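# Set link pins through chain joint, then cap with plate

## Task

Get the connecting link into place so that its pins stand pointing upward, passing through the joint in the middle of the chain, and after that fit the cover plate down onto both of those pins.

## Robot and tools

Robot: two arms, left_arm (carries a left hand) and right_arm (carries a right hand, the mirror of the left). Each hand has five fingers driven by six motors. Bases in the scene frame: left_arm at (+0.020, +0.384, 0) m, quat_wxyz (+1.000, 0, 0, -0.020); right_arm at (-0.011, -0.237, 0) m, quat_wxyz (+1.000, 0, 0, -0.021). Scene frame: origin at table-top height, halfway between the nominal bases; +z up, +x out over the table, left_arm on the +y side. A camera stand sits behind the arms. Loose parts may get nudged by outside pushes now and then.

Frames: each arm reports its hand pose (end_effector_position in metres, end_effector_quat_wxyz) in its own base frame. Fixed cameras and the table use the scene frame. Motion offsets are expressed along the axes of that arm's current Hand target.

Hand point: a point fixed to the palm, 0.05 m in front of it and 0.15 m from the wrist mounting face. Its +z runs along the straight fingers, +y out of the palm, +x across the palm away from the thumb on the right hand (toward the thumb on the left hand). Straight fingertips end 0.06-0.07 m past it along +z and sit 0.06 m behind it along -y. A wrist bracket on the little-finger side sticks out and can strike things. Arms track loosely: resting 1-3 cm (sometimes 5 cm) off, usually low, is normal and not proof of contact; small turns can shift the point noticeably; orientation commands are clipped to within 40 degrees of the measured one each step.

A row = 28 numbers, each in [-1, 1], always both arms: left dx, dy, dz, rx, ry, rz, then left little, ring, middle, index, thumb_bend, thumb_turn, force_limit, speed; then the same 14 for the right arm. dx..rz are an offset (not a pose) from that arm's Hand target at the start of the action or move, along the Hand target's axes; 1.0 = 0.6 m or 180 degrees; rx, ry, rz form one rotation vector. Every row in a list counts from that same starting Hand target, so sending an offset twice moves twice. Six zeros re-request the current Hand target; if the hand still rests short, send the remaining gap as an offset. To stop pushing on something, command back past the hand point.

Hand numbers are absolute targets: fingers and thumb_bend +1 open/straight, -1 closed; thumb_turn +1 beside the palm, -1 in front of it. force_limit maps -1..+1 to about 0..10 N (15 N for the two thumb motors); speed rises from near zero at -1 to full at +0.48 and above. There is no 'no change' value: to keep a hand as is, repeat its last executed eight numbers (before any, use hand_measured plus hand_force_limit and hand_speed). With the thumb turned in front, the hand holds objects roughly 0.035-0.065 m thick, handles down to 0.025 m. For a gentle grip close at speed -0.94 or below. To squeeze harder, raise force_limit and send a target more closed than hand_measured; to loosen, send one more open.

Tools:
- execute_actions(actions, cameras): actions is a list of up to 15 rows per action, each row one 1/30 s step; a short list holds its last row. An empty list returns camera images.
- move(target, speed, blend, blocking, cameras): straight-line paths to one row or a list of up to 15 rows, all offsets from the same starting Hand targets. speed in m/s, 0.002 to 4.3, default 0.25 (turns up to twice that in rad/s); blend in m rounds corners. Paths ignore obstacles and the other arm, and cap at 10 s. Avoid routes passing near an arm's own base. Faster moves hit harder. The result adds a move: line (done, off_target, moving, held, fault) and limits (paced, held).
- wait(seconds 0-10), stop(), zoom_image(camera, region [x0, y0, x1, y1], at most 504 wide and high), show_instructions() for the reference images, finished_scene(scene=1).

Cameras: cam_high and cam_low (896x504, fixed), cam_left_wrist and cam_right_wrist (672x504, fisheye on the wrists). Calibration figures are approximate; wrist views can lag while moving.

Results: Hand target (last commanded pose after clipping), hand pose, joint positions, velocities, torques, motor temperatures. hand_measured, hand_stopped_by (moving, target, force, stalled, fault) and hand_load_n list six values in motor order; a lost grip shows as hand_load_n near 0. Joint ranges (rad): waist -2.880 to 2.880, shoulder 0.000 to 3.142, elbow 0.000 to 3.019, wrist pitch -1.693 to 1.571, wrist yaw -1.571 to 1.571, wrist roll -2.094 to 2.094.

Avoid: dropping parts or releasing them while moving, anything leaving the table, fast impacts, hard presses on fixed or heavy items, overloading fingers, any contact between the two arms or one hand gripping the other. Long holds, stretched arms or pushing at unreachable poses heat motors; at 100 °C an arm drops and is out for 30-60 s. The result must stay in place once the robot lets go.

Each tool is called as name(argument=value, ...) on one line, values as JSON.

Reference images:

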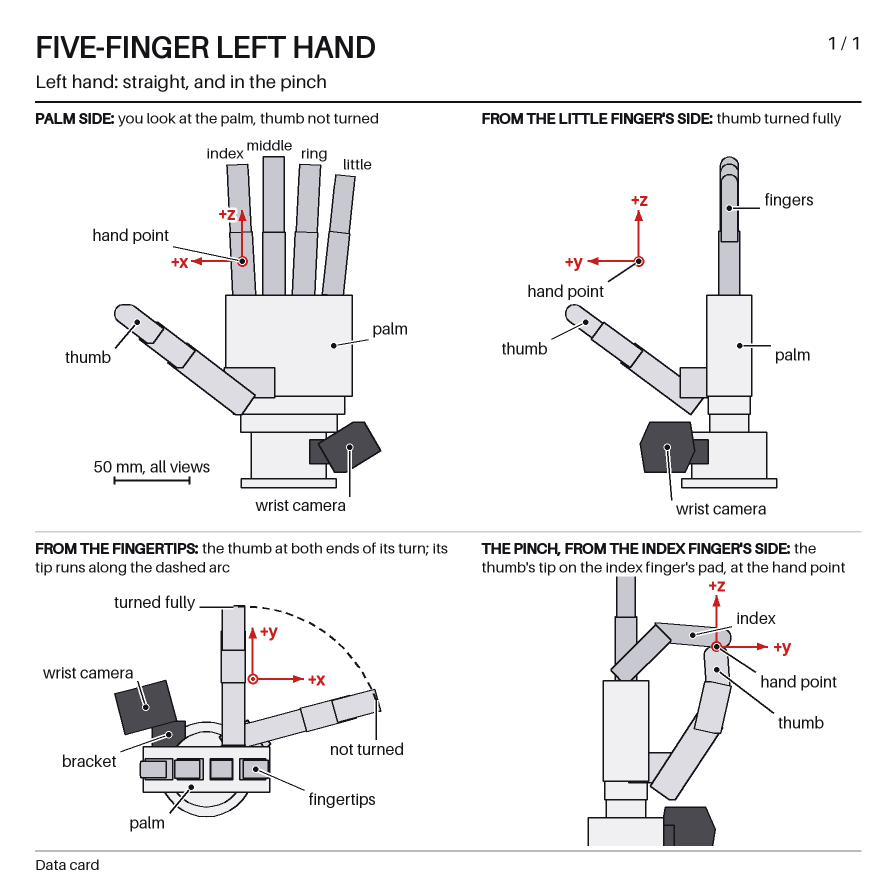

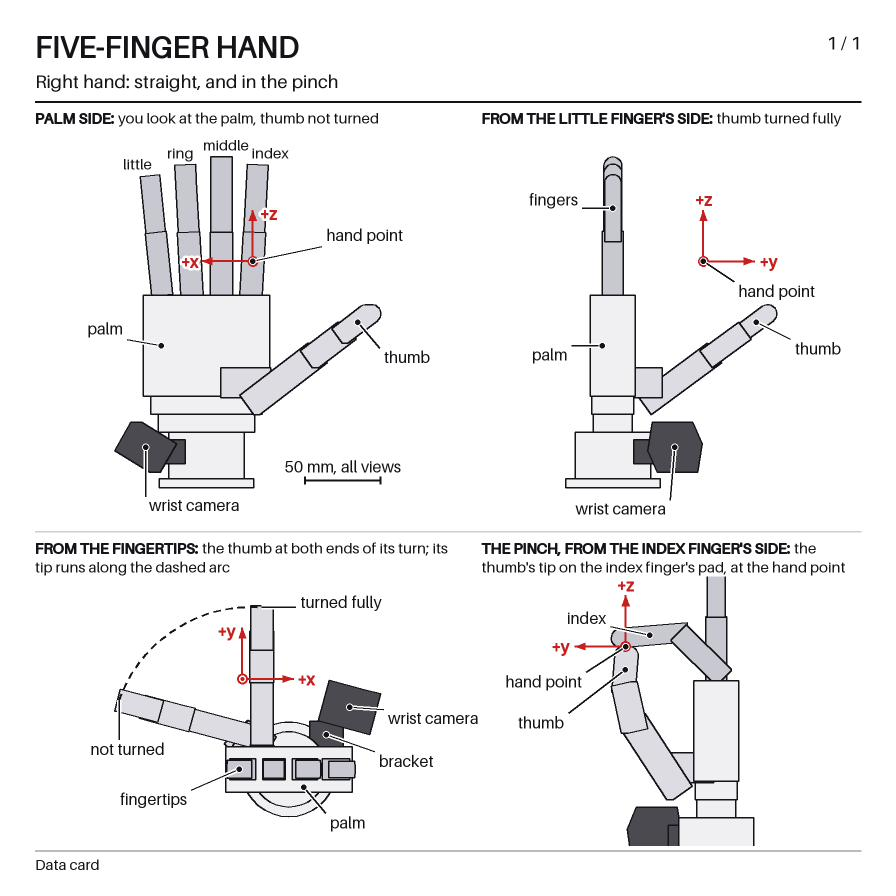

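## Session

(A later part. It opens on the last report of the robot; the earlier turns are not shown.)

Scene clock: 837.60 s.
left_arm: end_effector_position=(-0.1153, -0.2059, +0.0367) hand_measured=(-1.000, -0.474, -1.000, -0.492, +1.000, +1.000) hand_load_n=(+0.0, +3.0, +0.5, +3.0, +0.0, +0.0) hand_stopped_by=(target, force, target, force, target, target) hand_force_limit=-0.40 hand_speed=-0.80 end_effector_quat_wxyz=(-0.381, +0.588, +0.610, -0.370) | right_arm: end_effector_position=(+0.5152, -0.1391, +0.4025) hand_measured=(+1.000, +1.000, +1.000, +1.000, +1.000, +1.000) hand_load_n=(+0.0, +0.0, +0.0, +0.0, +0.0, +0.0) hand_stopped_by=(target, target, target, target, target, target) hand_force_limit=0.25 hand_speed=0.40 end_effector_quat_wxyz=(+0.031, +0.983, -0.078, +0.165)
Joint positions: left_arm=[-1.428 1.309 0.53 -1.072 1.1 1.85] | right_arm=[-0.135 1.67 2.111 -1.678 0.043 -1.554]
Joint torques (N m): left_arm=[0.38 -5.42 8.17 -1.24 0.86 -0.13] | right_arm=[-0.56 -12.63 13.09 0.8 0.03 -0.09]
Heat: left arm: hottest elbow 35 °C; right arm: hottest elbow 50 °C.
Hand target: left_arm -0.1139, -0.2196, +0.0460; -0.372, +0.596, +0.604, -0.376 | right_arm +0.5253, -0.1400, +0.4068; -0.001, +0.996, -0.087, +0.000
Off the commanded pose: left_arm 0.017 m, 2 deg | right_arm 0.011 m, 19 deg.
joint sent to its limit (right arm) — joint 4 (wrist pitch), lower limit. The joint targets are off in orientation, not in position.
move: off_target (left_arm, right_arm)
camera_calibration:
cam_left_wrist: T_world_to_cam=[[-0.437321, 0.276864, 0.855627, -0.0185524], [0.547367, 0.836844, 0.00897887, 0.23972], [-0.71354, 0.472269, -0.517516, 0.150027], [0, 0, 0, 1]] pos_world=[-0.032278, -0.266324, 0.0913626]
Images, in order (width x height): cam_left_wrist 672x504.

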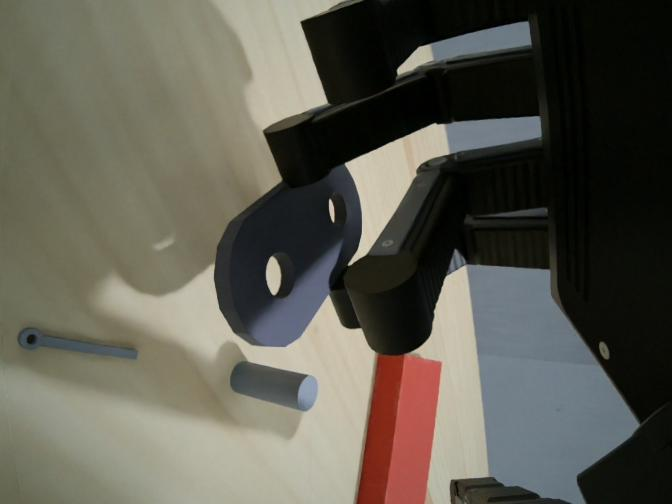

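move(target=[[-0.0255,-0.2353,-0.1030,0,0,0,-1,-0.5,-1,-0.5,1,1,-0.4,-0.8,0,0,0,0,0,0,1,1,1,1,1,1,0.25,0.4]], speed=0.1, cameras=["cam_left_wrist"])

Scene clock: 842.73 s.
left_arm: end_effector_position=(-0.1202, -0.2214, +0.1809) hand_measured=(-1.000, -0.474, -1.000, -0.492, +1.000, +1.000) hand_load_n=(+0.0, +3.5, +0.5, +3.0, +0.0, +0.0) hand_stopped_by=(target, force, target, force, target, target) hand_force_limit=-0.40 hand_speed=-0.80 end_effector_quat_wxyz=(-0.385, +0.586, +0.613, -0.365) | right_arm: end_effector_position=(+0.5152, -0.1391, +0.4025) hand_measured=(+1.000, +1.000, +1.000, +1.000, +1.000, +1.000) hand_load_n=(+0.0, +0.0, +0.0, +0.0, +0.0, +0.0) hand_stopped_by=(target, target, target, target, target, target) hand_force_limit=0.25 hand_speed=0.40 end_effector_quat_wxyz=(+0.031, +0.983, -0.078, +0.165)
Joint positions: left_arm=[-1.458 1.093 0.808 -1.521 1.103 1.785] | right_arm=[-0.135 1.67 2.111 -1.678 0.043 -1.554]
Joint torques (N m): left_arm=[0.32 -4.01 11.73 -1.09 1.04 -0.14] | right_arm=[-0.15 -11.99 13.04 0.81 0.05 -0.09]
Heat: left arm: hottest elbow 36 °C; right arm: hottest elbow 50 °C.
Hand target: left_arm -0.1203, -0.2351, +0.2000; -0.372, +0.596, +0.604, -0.376 | right_arm +0.5253, -0.1400, +0.4068; -0.001, +0.996, -0.087, +0.000
Off the commanded pose: left_arm 0.023 m, 2 deg | right_arm 0.011 m, 19 deg.
joint sent to its limit (right arm) — joint 4 (wrist pitch), lower limit. The joint targets are off in orientation, not in position.
move: off_target (left_arm, right_arm)
camera_calibration:
cam_left_wrist: T_world_to_cam=[[-0.439492, 0.266215, 0.857891, -0.142811], [0.548275, 0.836023, 0.0214491, 0.251842], [-0.711506, 0.479787, -0.513384, 0.229736], [0, 0, 0, 1]] pos_world=[-0.0373845, -0.282751, 0.235057]
Images, in order (width x height): cam_left_wrist 672x504.

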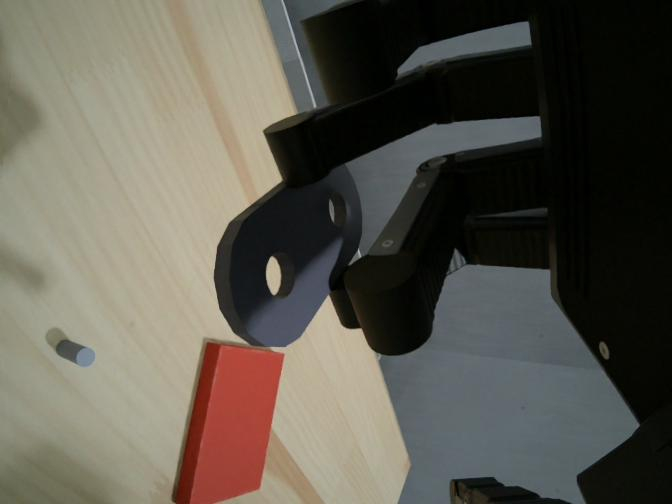

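move(target=[[-0.0930,-0.1038,-0.3193,0,-0.2257,-0.1101,-1,-0.5,-1,-0.5,1,1,-0.4,-0.8,0,0,0,0,0,0,1,1,1,1,1,1,0.25,0.4],[0.0012,-0.0407,-0.6010,0,-0.4454,-0.2173,-1,-0.5,-1,-0.5,1,1,-0.4,-0.8,0,0,0,0,0,0,1,1,1,1,1,1,0.25,0.4],[0.2158,-0.0058,-0.7487,0,-0.5702,-0.2781,-1,-0.5,-1,-0.5,1,1,-0.4,-0.8,0,0,0,0,0,0,1,1,1,1,1,1,0.25,0.4],[0.4573,0.0593,-0.7297,0,-0.7200,-0.3512,-1,-0.5,-1,-0.5,1,1,-0.4,-0.8,0,0,0,0,0,0,1,1,1,1,1,1,0.25,0.4]], speed=0.18, blend=0.03, cameras=["all"])

Scene clock: 854.17 s.
left_arm: end_effector_position=(+0.2853, +0.0433, +0.3626) hand_measured=(-1.000, -0.474, -1.000, -0.492, +1.000, +1.000) hand_load_n=(+0.0, +3.0, +0.0, +3.0, +0.0, -0.5) hand_stopped_by=(target, force, target, force, target, target) hand_force_limit=-0.40 hand_speed=-0.80 end_effector_quat_wxyz=(+0.240, -0.388, +0.755, -0.471) | right_arm: end_effector_position=(+0.5152, -0.1391, +0.4025) hand_measured=(+1.000, +1.000, +1.000, +1.000, +1.000, +1.000) hand_load_n=(+0.0, +0.0, +0.0, +0.0, +0.0, +0.0) hand_stopped_by=(target, target, target, target, target, target) hand_force_limit=0.25 hand_speed=0.40 end_effector_quat_wxyz=(+0.031, +0.983, -0.078, +0.165)
Joint positions: left_arm=[0.703 0.898 1.162 -1.378 1.057 1.054] | right_arm=[-0.135 1.67 2.111 -1.678 0.043 -1.554]
Joint torques (N m): left_arm=[1.26 -3.19 7.68 1.06 0.82 -0.19] | right_arm=[-0.15 -12.57 12.9 0.75 0.02 -0.07]
Heat: left arm: hottest elbow 38 °C; right arm: hottest elbow 50 °C.
Hand target: left_arm +0.2847, +0.0446, +0.3610; +0.245, -0.391, +0.752, -0.470 | right_arm +0.5253, -0.1400, +0.4068; -0.001, +0.996, -0.087, +0.000
Off the commanded pose: left_arm 0.002 m, 1 deg | right_arm 0.011 m, 19 deg.
joint sent to its limit (right arm) — joint 4 (wrist pitch), lower limit. The joint targets are off in orientation, not in position.
move: off_target (right_arm)
camera_calibration:
cam_left_wrist: T_world_to_cam=[[0.175603, -0.505146, 0.84498, -0.328299], [-0.939048, -0.343632, -0.0102779, 0.291231], [0.295554, -0.791672, -0.5347, 0.25991], [0, 0, 0, 1]] pos_world=[0.254313, 0.14, 0.419373]
cam_right_wrist: T_world_to_cam=[[0.0427929, -0.99509, 0.0892451, -0.191257], [-0.986821, -0.0281458, 0.159352, 0.443501], [-0.156057, -0.094888, -0.98318, 0.574509], [0, 0, 0, 1]] pos_world=[0.535497, -0.123321, 0.511242]

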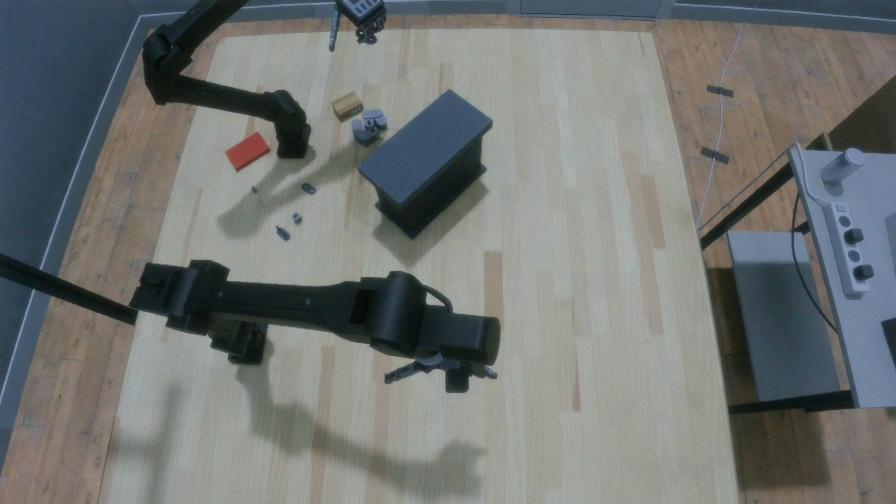

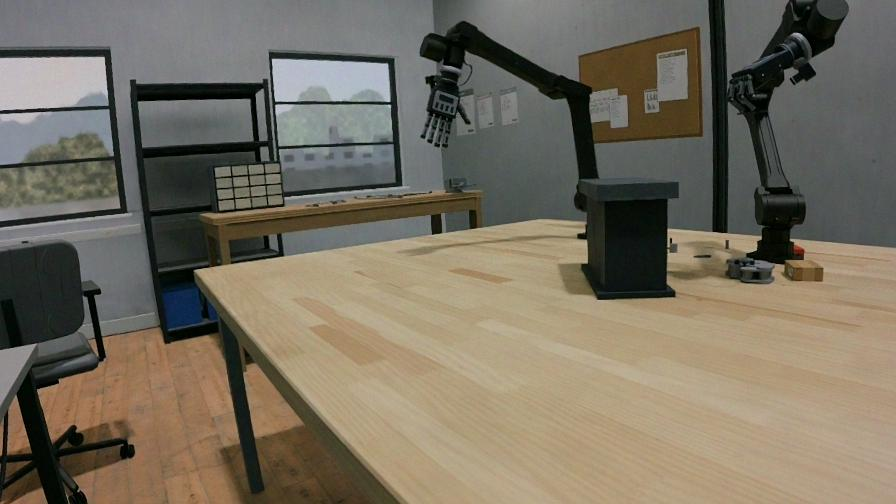

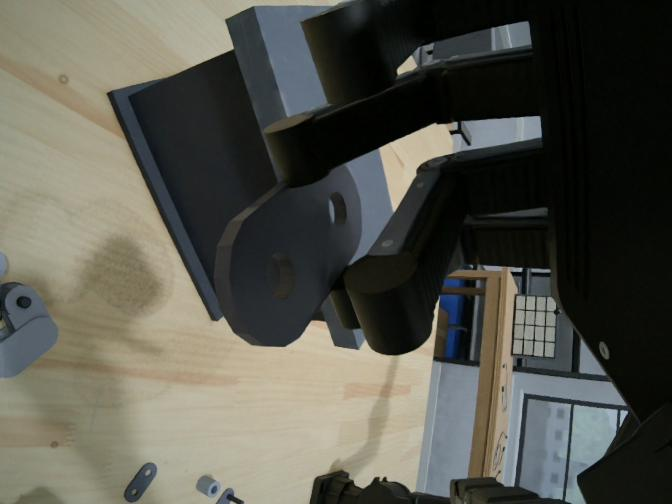

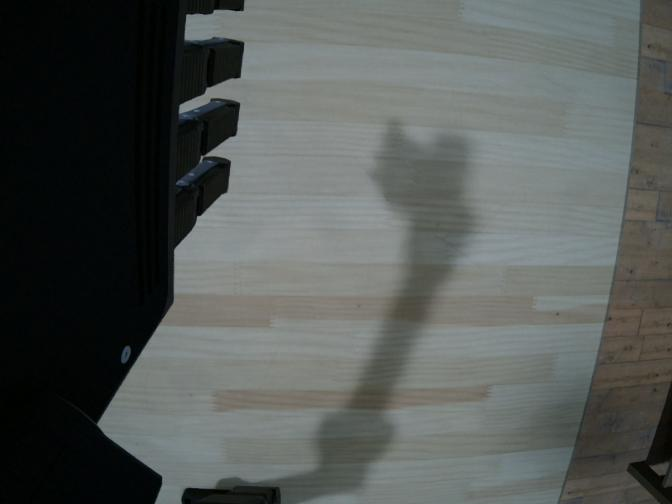

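move(target=[[0.0483,0.1929,0.0645,0,0.0599,0.0292,-1,-0.5,-1,-0.5,1,1,-0.4,-0.8,0,0,0,0,0,0,1,1,1,1,1,1,0.25,0.4],[0.0923,0.3339,0.1177,0.0111,0.1208,0.0563,-1,-0.5,-1,-0.5,1,1,-0.4,-0.8,0,0,0,0,0,0,1,1,1,1,1,1,0.25,0.4]], speed=0.12, blend=0.02, cameras=["cam_left_wrist"])

Scene clock: 858.63 s.
left_arm: end_effector_position=(+0.2368, +0.0163, +0.1527) hand_measured=(-1.000, -0.474, -1.000, -0.492, +1.000, +1.000) hand_load_n=(+0.0, +3.0, +0.0, +3.0, +0.0, +0.0) hand_stopped_by=(target, force, target, force, target, target) hand_force_limit=-0.40 hand_speed=-0.80 end_effector_quat_wxyz=(+0.155, -0.219, +0.811, -0.520) | right_arm: end_effector_position=(+0.5152, -0.1391, +0.4025) hand_measured=(+1.000, +1.000, +1.000, +1.000, +1.000, +1.000) hand_load_n=(+0.0, +0.0, +0.0, +0.0, +0.0, +0.0) hand_stopped_by=(target, target, target, target, target, target) hand_force_limit=0.25 hand_speed=0.40 end_effector_quat_wxyz=(+0.031, +0.983, -0.078, +0.165)
Joint positions: left_arm=[0.726 1.112 0.728 -1.55 1.115 1.996] | right_arm=[-0.135 1.67 2.111 -1.678 0.043 -1.554]
Joint torques (N m): left_arm=[1.14 -2.96 6.42 -1.33 0.9 -0.04] | right_arm=[-0.97 -12.51 13.01 0.79 0.04 -0.09]
Heat: left arm: hottest elbow 38 °C; right arm: hottest elbow 50 °C.
Hand target: left_arm +0.2334, +0.0134, +0.1499; +0.146, -0.223, +0.808, -0.525 | right_arm +0.5253, -0.1400, +0.4068; -0.001, +0.996, -0.087, +0.000
Off the commanded pose: left_arm 0.005 m, 1 deg | right_arm 0.011 m, 19 deg.
joint sent to its limit (right arm) — joint 4 (wrist pitch), lower limit. The joint targets are off in orientation, not in position.
move: off_target (right_arm)
camera_calibration:
cam_left_wrist: T_world_to_cam=[[-0.0711075, -0.521545, 0.850256, -0.0982051], [-0.997276, 0.0539318, -0.0503213, 0.247683], [-0.019611, -0.851518, -0.523959, 0.214555], [0, 0, 0, 1]] pos_world=[0.244232, 0.118121, 0.208381]
Images, in order (width x height): cam_left_wrist 672x504.

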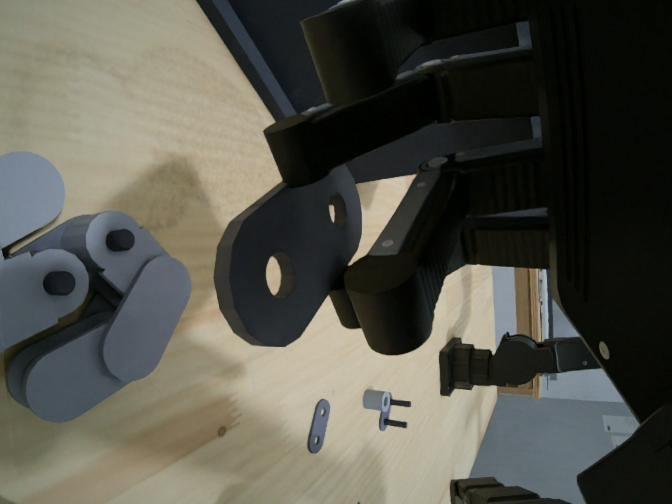

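zoom_image(camera="cam_left_wrist", region=[0, 140, 220, 340])

Scaled by 2.291 from the camera's 672x504 image, which has a finer 960x720 frame.

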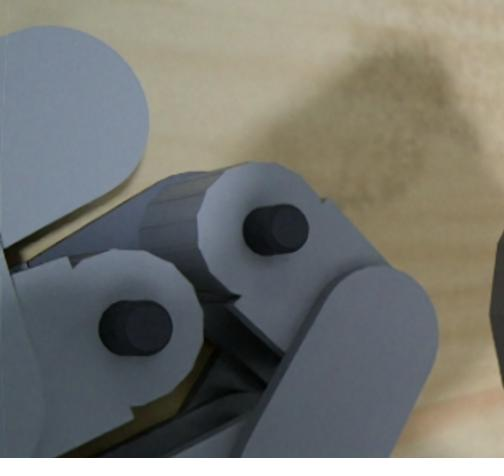

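move(target=[0.0,0.1043,0.0360,0,0,0,-1,-0.5,-1,-0.5,1,1,-0.4,-0.8,0,0,0,0,0,0,1,1,1,1,1,1,0.25,0.4], speed=0.08, cameras=["cam_left_wrist"])

zoom_image(camera="cam_left_wrist", region=[40, 120, 380, 360])

Scene clock: 862.00 s.
left_arm: end_effector_position=(+0.2322, +0.0182, +0.0888) hand_measured=(-1.000, -0.474, -1.000, -0.492, +1.000, +1.000) hand_load_n=(+0.0, +3.0, +0.0, +3.0, +0.0, +0.0) hand_stopped_by=(target, force, target, force, target, target) hand_force_limit=-0.40 hand_speed=-0.80 end_effector_quat_wxyz=(+0.146, -0.222, +0.809, -0.524) | right_arm: end_effector_position=(+0.5152, -0.1391, +0.4025) hand_measured=(+1.000, +1.000, +1.000, +1.000, +1.000, +1.000) hand_load_n=(+0.0, +0.0, +0.0, +0.0, +0.0, +0.0) hand_stopped_by=(target, target, target, target, target, target) hand_force_limit=0.25 hand_speed=0.40 end_effector_quat_wxyz=(+0.031, +0.983, -0.078, +0.165)
Joint positions: left_arm=[0.744 1.24 0.624 -1.382 1.107 2.046] | right_arm=[-0.135 1.67 2.111 -1.678 0.043 -1.554]
Joint torques (N m): left_arm=[1.14 -3.55 5.18 -0.57 0.82 0.02] | right_arm=[-0.62 -12.4 13.03 0.65 0.06 -0.09]
Heat: left arm: hottest elbow 38 °C; right arm: hottest elbow 50 °C.
Hand target: left_arm +0.2306, +0.0184, +0.0839; +0.146, -0.223, +0.808, -0.525 | right_arm +0.5253, -0.1400, +0.4068; -0.001, +0.996, -0.087, +0.000
Off the commanded pose: left_arm 0.005 m, 0 deg | right_arm 0.011 m, 19 deg.
joint sent to its limit (right arm) — joint 4 (wrist pitch), lower limit. The joint targets are off in orientation, not in position.
move: off_target (right_arm)
camera_calibration:
cam_left_wrist: T_world_to_cam=[[-0.0618605, -0.509258, 0.858388, -0.0462719], [-0.99757, 0.0591586, -0.0367935, 0.238589], [-0.0320436, -0.858578, -0.511681, 0.18464], [0, 0, 0, 1]] pos_world=[0.241064, 0.120849, 0.142974]
Images, in order (width x height): cam_left_wrist 672x504.

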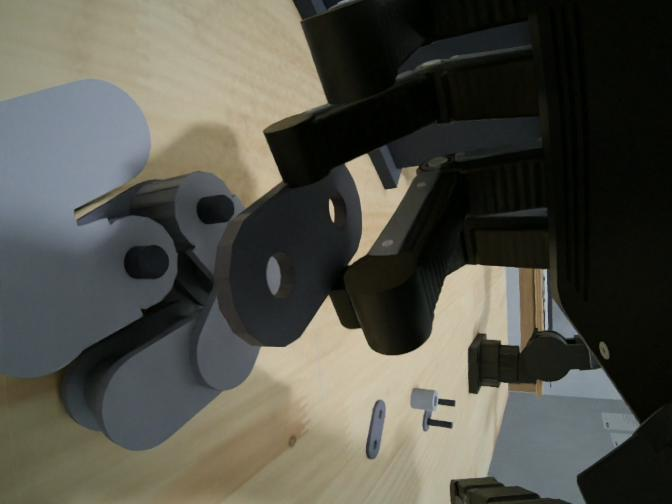

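Scaled by 1.482 from the camera's 672x504 image, which has a finer 960x720 frame.

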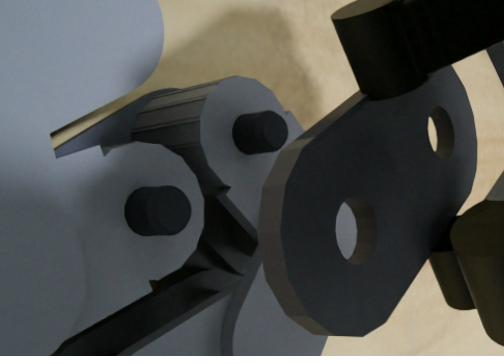

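zoom_image(camera="cam_left_wrist", region=[110, 180, 250, 290])

zoom_image(camera="cam_left_wrist", region=[240, 180, 380, 310])

Scaled by 3.600 from the camera's 672x504 image, which has a finer 960x720 frame.

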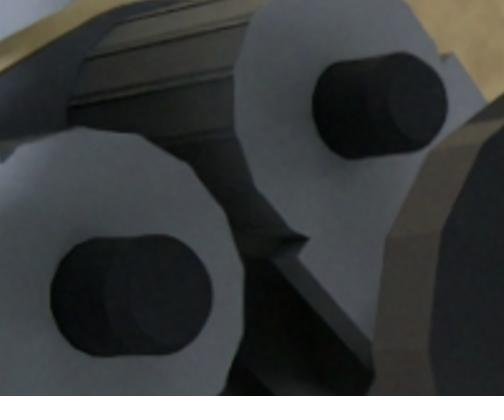

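Scaled by 3.600 from the camera's 672x504 image, which has a finer 960x720 frame.

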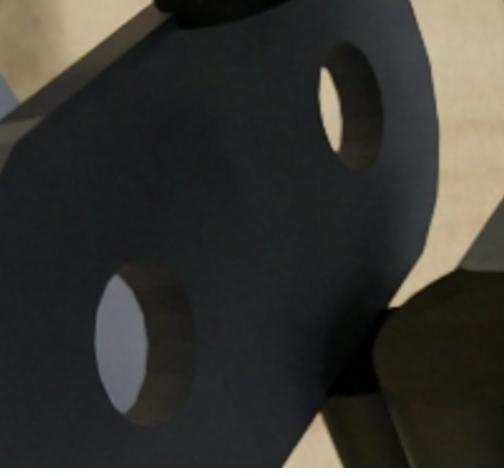

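move(target=[-0.0120,0.0337,0.0062,0,0,0,-1,-0.5,-1,-0.5,1,1,-0.4,-0.8,0,0,0,0,0,0,1,1,1,1,1,1,0.25,0.4], speed=0.06, cameras=["cam_left_wrist"])

zoom_image(camera="cam_left_wrist", region=[130, 160, 310, 310])

Scene clock: 864.33 s.
left_arm: end_effector_position=(+0.2361, +0.0258, +0.0687) hand_measured=(-1.000, -0.474, -1.000, -0.492, +1.000, +1.000) hand_load_n=(+0.0, +3.0, +0.0, +3.0, +0.0, -0.5) hand_stopped_by=(target, force, target, force, target, target) hand_force_limit=-0.40 hand_speed=-0.80 end_effector_quat_wxyz=(+0.146, -0.222, +0.809, -0.525) | right_arm: end_effector_position=(+0.5152, -0.1391, +0.4025) hand_measured=(+1.000, +1.000, +1.000, +1.000, +1.000, +1.000) hand_load_n=(+0.0, +0.0, +0.0, +0.0, -0.5, +0.0) hand_stopped_by=(target, target, target, target, target, target) hand_force_limit=0.25 hand_speed=0.40 end_effector_quat_wxyz=(+0.031, +0.983, -0.078, +0.165)
Joint positions: left_arm=[0.755 1.314 0.619 -1.326 1.102 2.07] | right_arm=[-0.135 1.67 2.111 -1.678 0.043 -1.554]
Joint torques (N m): left_arm=[1.44 -4.19 4.94 -0.46 0.8 -0.02] | right_arm=[-0.44 -12.51 13.04 0.72 0.05 -0.06]
Heat: left arm: hottest elbow 38 °C; right arm: hottest elbow 50 °C.
Hand target: left_arm +0.2343, +0.0262, +0.0639; +0.146, -0.223, +0.808, -0.525 | right_arm +0.5253, -0.1400, +0.4068; -0.001, +0.996, -0.087, +0.000
Off the commanded pose: left_arm 0.005 m, 0 deg | right_arm 0.011 m, 19 deg.
joint sent to its limit (right arm) — joint 4 (wrist pitch), lower limit. The joint targets are off in orientation, not in position.
move: off_target (right_arm)
camera_calibration:
cam_left_wrist: T_world_to_cam=[[-0.0614686, -0.508439, 0.858901, -0.0250838], [-0.997575, 0.0594395, -0.036207, 0.241181], [-0.0326436, -0.859044, -0.51086, 0.181062], [0, 0, 0, 1]] pos_world=[0.244965, 0.128451, 0.122774]
Images, in order (width x height): cam_left_wrist 672x504.

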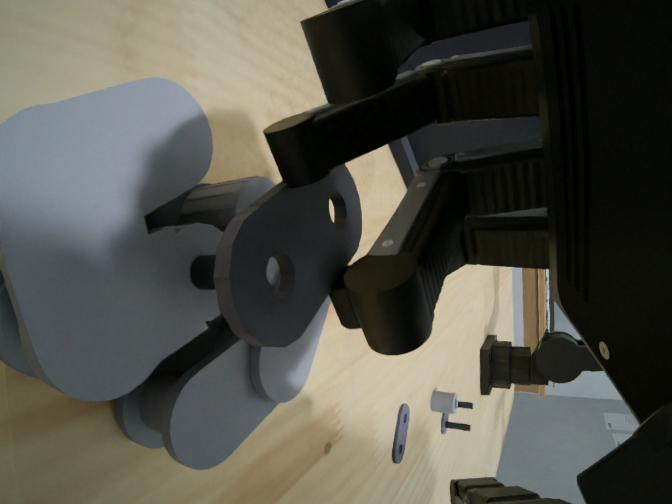

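Scaled by 2.800 from the camera's 672x504 image, which has a finer 960x720 frame.

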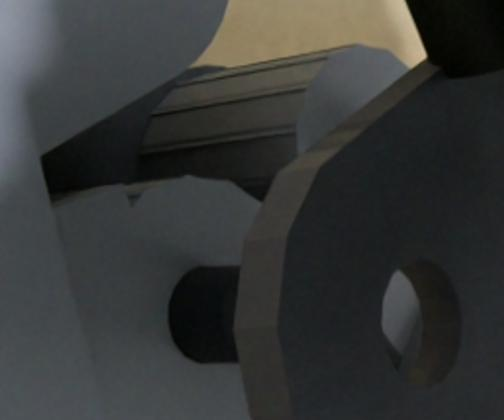

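move(target=[-0.0006,0.0137,0.0061,0,0,0,-1,-0.5,-1,-0.5,1,1,-0.4,-0.8,0,0,0,0,0,0,1,1,1,1,1,1,0.25,0.4], speed=0.05, cameras=["cam_left_wrist"])

zoom_image(camera="cam_left_wrist", region=[180, 160, 380, 360])

Scene clock: 866.27 s.
left_arm: end_effector_position=(+0.2369, +0.0265, +0.0598) hand_measured=(-1.000, -0.474, -1.000, -0.492, +1.000, +1.000) hand_load_n=(+0.0, +3.0, +0.0, +3.0, +0.0, -0.5) hand_stopped_by=(target, force, target, force, target, target) hand_force_limit=-0.40 hand_speed=-0.80 end_effector_quat_wxyz=(+0.146, -0.221, +0.809, -0.524) | right_arm: end_effector_position=(+0.5152, -0.1391, +0.4025) hand_measured=(+1.000, +1.000, +1.000, +1.000, +1.000, +1.000) hand_load_n=(+0.0, +0.0, +0.0, +0.0, +0.0, +0.0) hand_stopped_by=(target, target, target, target, target, target) hand_force_limit=0.25 hand_speed=0.40 end_effector_quat_wxyz=(+0.031, +0.983, -0.078, +0.165)
Joint positions: left_arm=[0.755 1.337 0.609 -1.292 1.102 2.071] | right_arm=[-0.135 1.67 2.111 -1.678 0.043 -1.554]
Joint torques (N m): left_arm=[1.14 -4.6 4.68 -0.55 0.81 -0.02] | right_arm=[-0.32 -12.75 13.09 0.7 0.05 -0.1]
Heat: left arm: hottest elbow 38 °C; right arm: hottest elbow 50 °C.
Hand target: left_arm +0.2346, +0.0264, +0.0550; +0.146, -0.223, +0.808, -0.525 | right_arm +0.5253, -0.1400, +0.4068; -0.001, +0.996, -0.087, +0.000
Off the commanded pose: left_arm 0.005 m, 0 deg | right_arm 0.011 m, 19 deg.
joint sent to its limit (right arm) — joint 4 (wrist pitch), lower limit. The joint targets are off in orientation, not in position.
move: off_target (right_arm)
camera_calibration:
cam_left_wrist: T_world_to_cam=[[-0.0629947, -0.509698, 0.858044, -0.0165796], [-0.997503, 0.0596707, -0.0377875, 0.241652], [-0.0319399, -0.858281, -0.512184, 0.177119], [0, 0, 0, 1]] pos_world=[0.245662, 0.129148, 0.114075]
Images, in order (width x height): cam_left_wrist 672x504.

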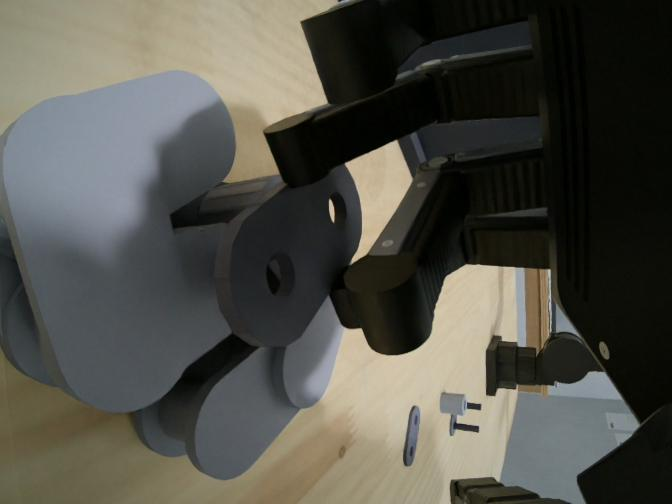

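Scaled by 2.520 from the camera's 672x504 image, which has a finer 960x720 frame.

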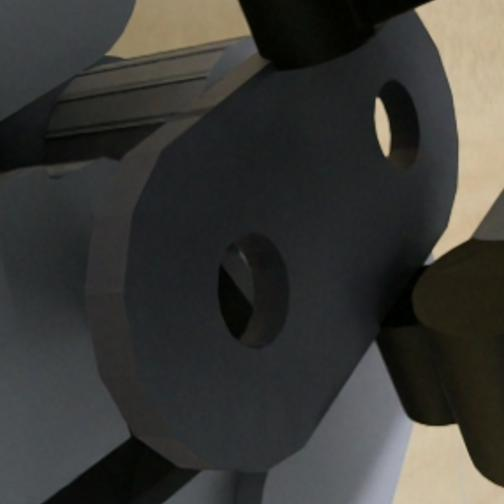

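execute_actions(actions=[], cameras=["cam_left_wrist"])

zoom_image(camera="cam_left_wrist", region=[180, 160, 400, 360])

Scene clock: 867.90 s.
left_arm: end_effector_position=(+0.2369, +0.0266, +0.0598) hand_measured=(-1.000, -0.474, -1.000, -0.492, +1.000, +1.000) hand_load_n=(+0.0, +3.5, +0.0, +3.0, +0.0, +0.0) hand_stopped_by=(target, force, target, force, target, target) hand_force_limit=-0.40 hand_speed=-0.80 end_effector_quat_wxyz=(+0.146, -0.221, +0.809, -0.524) | right_arm: end_effector_position=(+0.5152, -0.1391, +0.4025) hand_measured=(+1.000, +1.000, +1.000, +1.000, +1.000, +1.000) hand_load_n=(+0.0, +0.0, +0.0, +0.0, +0.0, +0.0) hand_stopped_by=(target, target, target, target, target, target) hand_force_limit=0.25 hand_speed=0.40 end_effector_quat_wxyz=(+0.031, +0.983, -0.078, +0.165)
Joint positions: left_arm=[0.755 1.337 0.609 -1.291 1.102 2.071] | right_arm=[-0.135 1.67 2.111 -1.678 0.043 -1.554]
Joint velocities: within noise
Joint torques (N m): left_arm=[1.26 -4.48 4.7 -0.64 0.79 -0.03] | right_arm=[-0.38 -12.34 13.15 0.76 0.06 -0.07]
Motor temperatures (°C): left_arm=[30 27 37 25 26 25] | right_arm=[26 28 50 23 23 26]
Heat: left arm: hottest elbow 37 °C; right arm: hottest elbow 50 °C.
Hand target: left_arm +0.2347, +0.0264, +0.0549; +0.146, -0.223, +0.808, -0.525 | right_arm +0.5253, -0.1400, +0.4068; -0.001, +0.996, -0.087, +0.000
Off the commanded pose: left_arm 0.005 m, 0 deg | right_arm 0.011 m, 19 deg.
camera_calibration:
cam_left_wrist: T_world_to_cam=[[-0.0632587, -0.50988, 0.857917, -0.0164772], [-0.997489, 0.0597272, -0.0380528, 0.241672], [-0.0318385, -0.85817, -0.512378, 0.177101], [0, 0, 0, 1]] pos_world=[0.245661, 0.129147, 0.114075]
Images, in order (width x height): cam_left_wrist 672x504.

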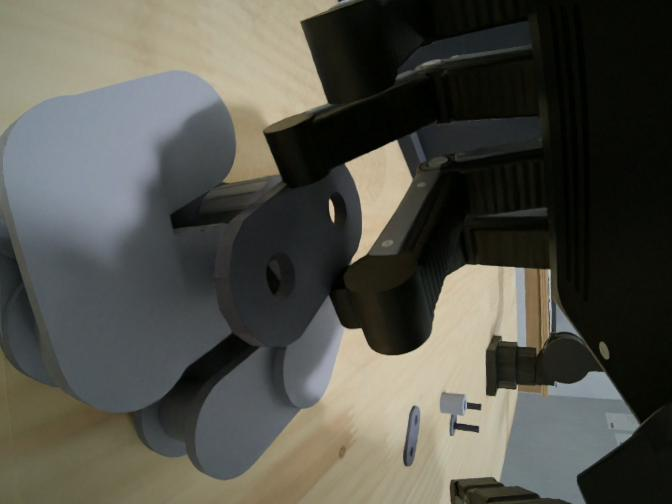

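Scaled by 2.291 from the camera's 672x504 image, which has a finer 960x720 frame.

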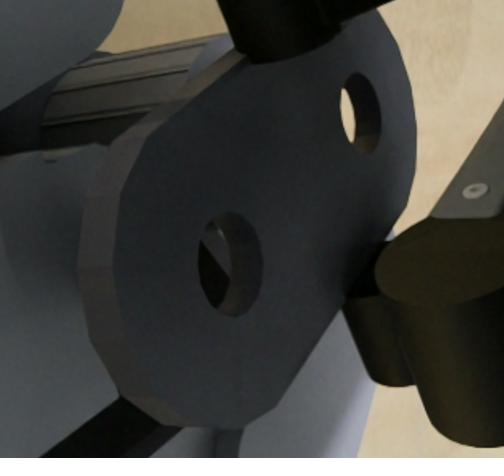

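move(target=[0,0.0046,0.0020,0,0,0,-1,-0.5,-1,-0.5,1,1,-0.4,-0.8, 0,0,0,0,0,0,1,1,1,1,1,1,0.25,0.4], speed=0.02, cameras=["cam_left_wrist"])

zoom_image(camera="cam_left_wrist", region=[180, 160, 400, 360])

Scene clock: 868.90 s.
left_arm: end_effector_position=(+0.2381, +0.0277, +0.0575) hand_measured=(-1.000, -0.474, -1.000, -0.492, +1.000, +1.000) hand_load_n=(+0.0, +3.0, +0.0, +3.0, +0.0, -0.5) hand_stopped_by=(target, force, target, force, target, target) hand_force_limit=-0.40 hand_speed=-0.80 end_effector_quat_wxyz=(+0.148, -0.220, +0.810, -0.524) | right_arm: end_effector_position=(+0.5152, -0.1391, +0.4025) hand_measured=(+1.000, +1.000, +1.000, +1.000, +1.000, +1.000) hand_load_n=(+0.0, +0.0, +0.0, +0.0, +0.0, +0.0) hand_stopped_by=(target, target, target, target, target, target) hand_force_limit=0.25 hand_speed=0.40 end_effector_quat_wxyz=(+0.031, +0.983, -0.078, +0.165)
Joint positions: left_arm=[0.755 1.344 0.609 -1.281 1.102 2.071] | right_arm=[-0.135 1.67 2.111 -1.678 0.043 -1.554]
Joint torques (N m): left_arm=[1.2 -4.37 4.29 -0.58 0.79 -0.01] | right_arm=[-0.44 -12.45 13.09 0.79 0.07 -0.09]
Heat: left arm: hottest elbow 37 °C; right arm: hottest elbow 50 °C.
Hand target: left_arm +0.2346, +0.0264, +0.0519; +0.146, -0.223, +0.808, -0.525 | right_arm +0.5253, -0.1400, +0.4068; -0.001, +0.996, -0.087, +0.000
Off the commanded pose: left_arm 0.007 m, 0 deg | right_arm 0.011 m, 19 deg.
joint sent to its limit (right arm) — joint 4 (wrist pitch), lower limit. The joint targets are off in orientation, not in position.
move: off_target (right_arm)
camera_calibration:
cam_left_wrist: T_world_to_cam=[[-0.0653562, -0.511903, 0.856553, -0.0132521], [-0.997395, 0.0597758, -0.0403787, 0.242859], [-0.0305312, -0.856961, -0.514476, 0.176721], [0, 0, 0, 1]] pos_world=[0.246756, 0.130142, 0.112076]
Images, in order (width x height): cam_left_wrist 672x504.

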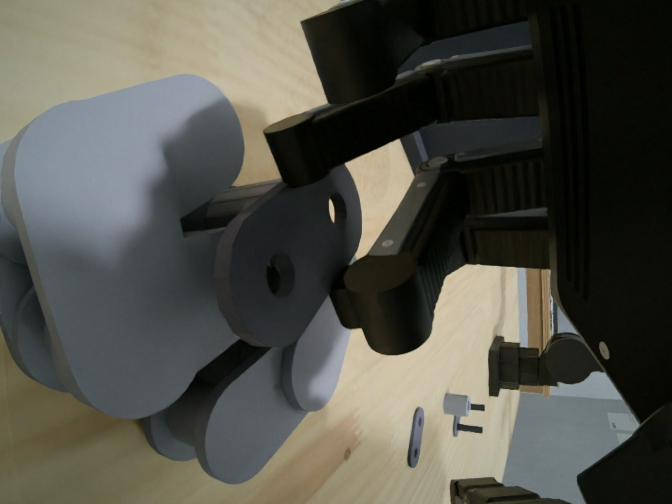

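Scaled by 2.291 from the camera's 672x504 image, which has a finer 960x720 frame.

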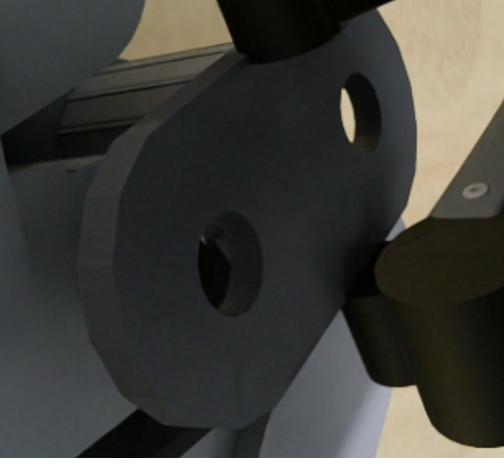

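zoom_image(camera="cam_left_wrist", region=[250, 235, 320, 305])

execute_actions(actions=[], cameras=["cam_high", "cam_low"])

zoom_image(camera="cam_low", region=[300, 120, 560, 330])

Scaled by 7.200 from the camera's 672x504 image, which has a finer 960x720 frame.

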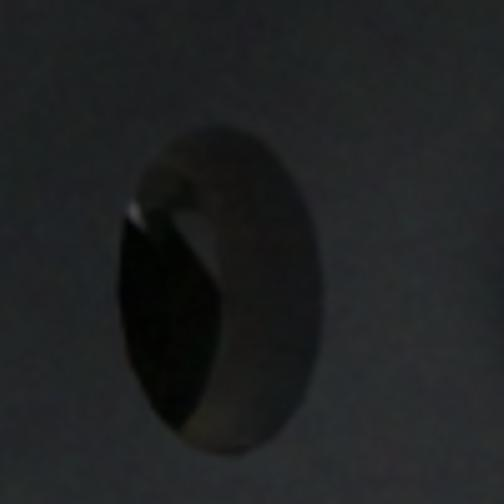

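Scene clock: 869.43 s.
left_arm: end_effector_position=(+0.2381, +0.0277, +0.0575) hand_measured=(-1.000, -0.474, -1.000, -0.492, +1.000, +1.000) hand_load_n=(+0.0, +3.0, +0.0, +3.0, +0.0, +0.0) hand_stopped_by=(target, force, target, force, target, target) hand_force_limit=-0.40 hand_speed=-0.80 end_effector_quat_wxyz=(+0.148, -0.220, +0.810, -0.524) | right_arm: end_effector_position=(+0.5152, -0.1391, +0.4025) hand_measured=(+1.000, +1.000, +1.000, +1.000, +1.000, +1.000) hand_load_n=(+0.0, +0.0, +0.0, +0.0, +0.0, +0.0) hand_stopped_by=(target, target, target, target, target, target) hand_force_limit=0.25 hand_speed=0.40 end_effector_quat_wxyz=(+0.031, +0.983, -0.078, +0.165)
Joint positions: left_arm=[0.755 1.344 0.609 -1.281 1.102 2.071] | right_arm=[-0.135 1.67 2.111 -1.678 0.043 -1.554]
Joint velocities: within noise
Joint torques (N m): left_arm=[1.2 -4.48 4.29 -0.55 0.81 0] | right_arm=[-0.56 -12.1 12.96 0.87 0.04 -0.06]
Motor temperatures (°C): left_arm=[30 27 37 25 26 25] | right_arm=[26 28 50 23 23 26]
Heat: left arm: hottest elbow 37 °C; right arm: hottest elbow 50 °C.
Hand target: left_arm +0.2346, +0.0264, +0.0519; +0.146, -0.223, +0.808, -0.525 | right_arm +0.5253, -0.1400, +0.4068; -0.001, +0.996, -0.087, +0.000
Off the commanded pose: left_arm 0.007 m, 0 deg | right_arm 0.011 m, 19 deg.
Images, in order (width x height): cam_high 896x504, cam_low 896x504.

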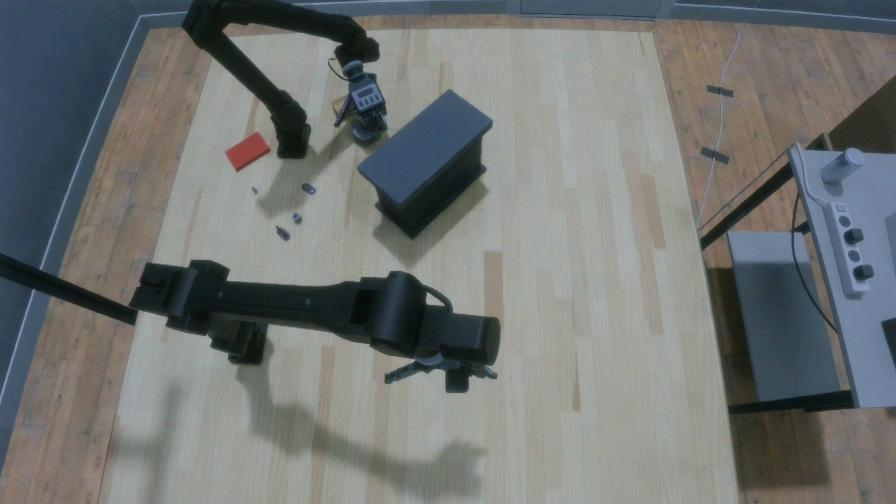

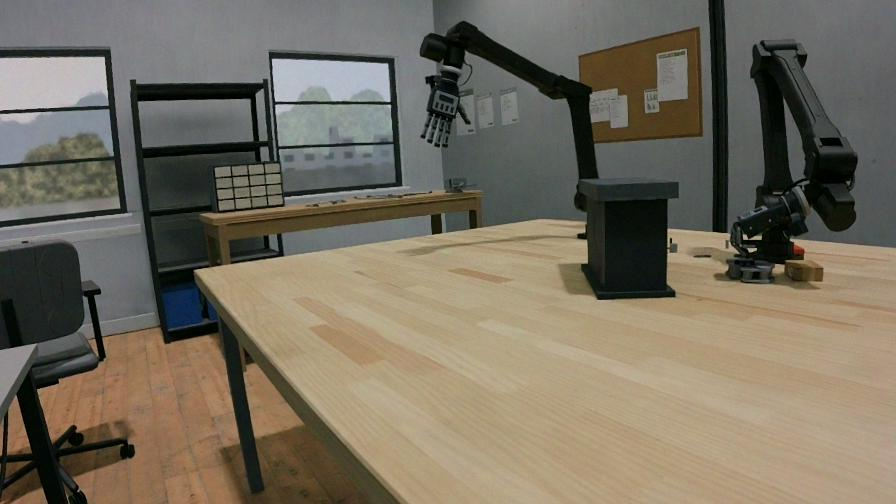

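Scaled by 1.938 from the camera's 896x504 image, which has a finer 1280x720 frame.

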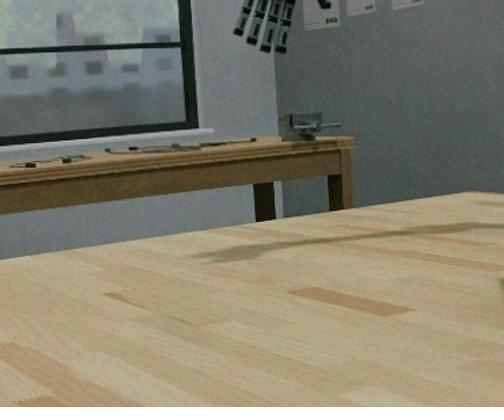

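move(target=[0.0034,0,0,0,0,0,-1,-0.5,-1,-0.5,1,1,-0.4,-0.8, 0,0,0,0,0,0,1,1,1,1,1,1,0.25,0.4], speed=0.02, cameras=["cam_left_wrist"])

zoom_image(camera="cam_left_wrist", region=[240, 180, 360, 300])

Scene clock: 871.70 s.
left_arm: end_effector_position=(+0.2355, +0.0254, +0.0560) hand_measured=(-1.000, -0.474, -1.000, -0.492, +1.000, +1.000) hand_load_n=(+0.0, +3.0, +0.0, +3.0, +0.0, -0.5) hand_stopped_by=(target, force, target, force, target, target) hand_force_limit=-0.40 hand_speed=-0.80 end_effector_quat_wxyz=(+0.145, -0.222, +0.809, -0.525) | right_arm: end_effector_position=(+0.5152, -0.1391, +0.4025) hand_measured=(+1.000, +1.000, +1.000, +1.000, +1.000, +1.000) hand_load_n=(+0.0, +0.0, +0.0, +0.0, +0.0, +0.0) hand_stopped_by=(target, target, target, target, target, target) hand_force_limit=0.25 hand_speed=0.40 end_effector_quat_wxyz=(+0.031, +0.983, -0.078, +0.165)
Joint positions: left_arm=[0.756 1.344 0.601 -1.281 1.102 2.072] | right_arm=[-0.135 1.67 2.111 -1.678 0.043 -1.554]
Joint torques (N m): left_arm=[1.85 -4.89 4.41 -0.57 0.78 -0.01] | right_arm=[-0.56 -12.45 13.03 0.76 0.01 -0.1]
Heat: left arm: hottest elbow 37 °C; right arm: hottest elbow 50 °C.
Hand target: left_arm +0.2329, +0.0254, +0.0520; +0.146, -0.223, +0.808, -0.525 | right_arm +0.5253, -0.1400, +0.4068; -0.001, +0.996, -0.087, +0.000
Off the commanded pose: left_arm 0.005 m, 0 deg | right_arm 0.011 m, 19 deg.
joint sent to its limit (left arm) — joint 6 (wrist roll), upper limit. The joint targets still meet the commanded pose.
joint sent to its limit (right arm) — joint 4 (wrist pitch), lower limit. The joint targets are off in orientation, not in position.
move: off_target (right_arm)
camera_calibration:
cam_left_wrist: T_world_to_cam=[[-0.0606842, -0.507589, 0.859459, -0.0146904], [-0.997616, 0.0591778, -0.0354892, 0.240109], [-0.032847, -0.859564, -0.509971, 0.17418], [0, 0, 0, 1]] pos_world=[0.244367, 0.128053, 0.109974]
Images, in order (width x height): cam_left_wrist 672x504.

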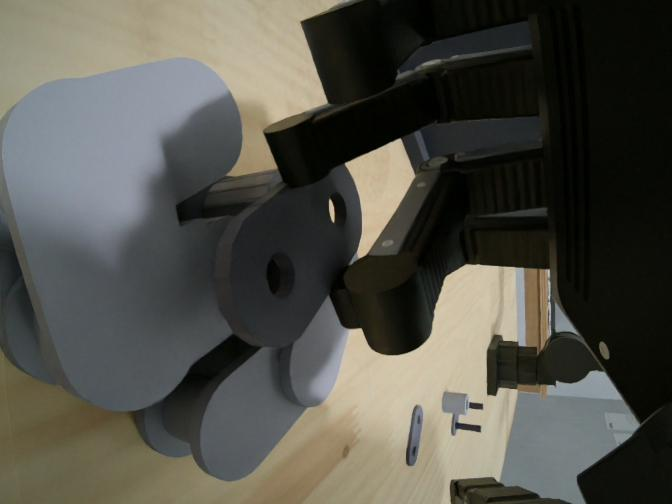

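Scaled by 4.200 from the camera's 672x504 image, which has a finer 960x720 frame.

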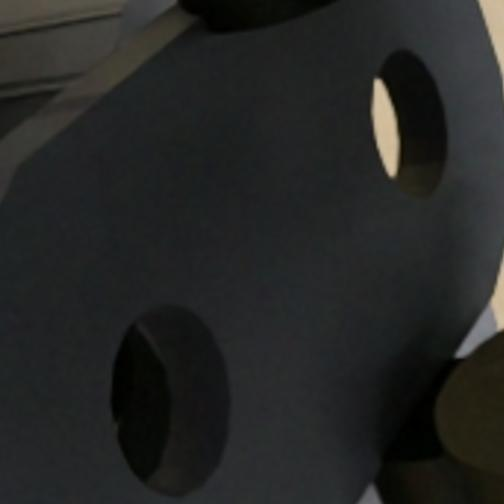

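move(target=[-0.0020,0.0030,0.0014,0,0,0,-1,-0.5,-1,-0.5,1,1,-0.4,-0.8, 0,0,0,0,0,0,1,1,1,1,1,1,0.25,0.4], speed=0.02, cameras=["cam_left_wrist"])

zoom_image(camera="cam_left_wrist", region=[240, 180, 360, 300])

Scene clock: 874.13 s.
left_arm: end_effector_position=(+0.2361, +0.0260, +0.0547) hand_measured=(-1.000, -0.474, -1.000, -0.492, +1.000, +1.000) hand_load_n=(+0.0, +3.0, +0.0, +2.5, +0.0, +0.0) hand_stopped_by=(target, force, target, force, target, target) hand_force_limit=-0.40 hand_speed=-0.80 end_effector_quat_wxyz=(+0.146, -0.222, +0.809, -0.524) | right_arm: end_effector_position=(+0.5152, -0.1391, +0.4025) hand_measured=(+1.000, +1.000, +1.000, +1.000, +1.000, +1.000) hand_load_n=(+0.0, +0.0, +0.0, +0.0, +0.0, +0.0) hand_stopped_by=(target, target, target, target, target, target) hand_force_limit=0.25 hand_speed=0.40 end_effector_quat_wxyz=(+0.031, +0.983, -0.078, +0.165)
Joint positions: left_arm=[0.756 1.347 0.601 -1.274 1.102 2.072] | right_arm=[-0.135 1.67 2.111 -1.678 0.043 -1.554]
Joint torques (N m): left_arm=[1.2 -4.66 4.59 -0.55 0.79 0] | right_arm=[-0.73 -12.34 13.07 0.76 0.04 -0.11]
Heat: left arm: hottest elbow 37 °C; right arm: hottest elbow 50 °C.
Hand target: left_arm +0.2339, +0.0259, +0.0499; +0.146, -0.224, +0.808, -0.525 | right_arm +0.5253, -0.1400, +0.4068; -0.001, +0.996, -0.087, +0.000
Off the commanded pose: left_arm 0.005 m, 0 deg | right_arm 0.011 m, 19 deg.
joint sent to its limit (left arm) — joint 6 (wrist roll), upper limit. The joint targets still meet the commanded pose.
joint sent to its limit (right arm) — joint 4 (wrist pitch), lower limit. The joint targets are off in orientation, not in position.
move: off_target (right_arm)
camera_calibration:
cam_left_wrist: T_world_to_cam=[[-0.0622851, -0.509127, 0.858435, -0.0128485], [-0.99755, 0.0591966, -0.0372701, 0.240715], [-0.0318413, -0.858653, -0.511567, 0.173924], [0, 0, 0, 1]] pos_world=[0.244863, 0.128549, 0.108975]
Images, in order (width x height): cam_left_wrist 672x504.

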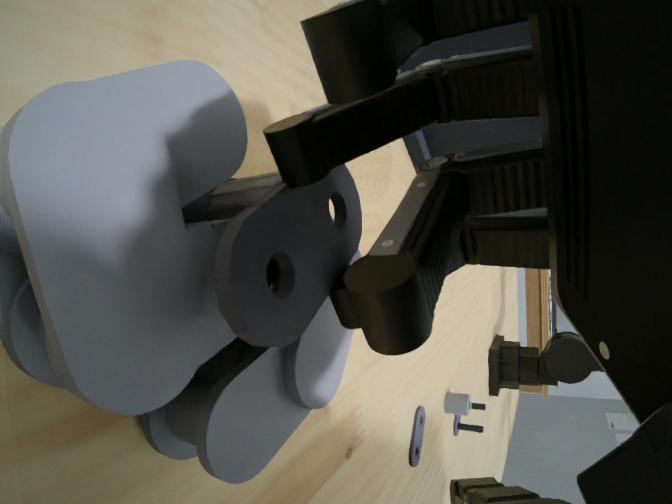

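Scaled by 4.200 from the camera's 672x504 image, which has a finer 960x720 frame.

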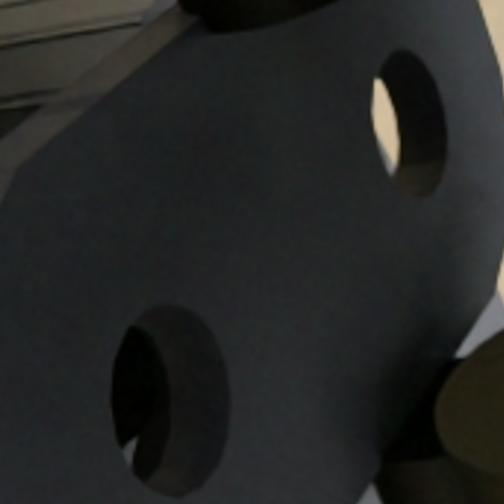

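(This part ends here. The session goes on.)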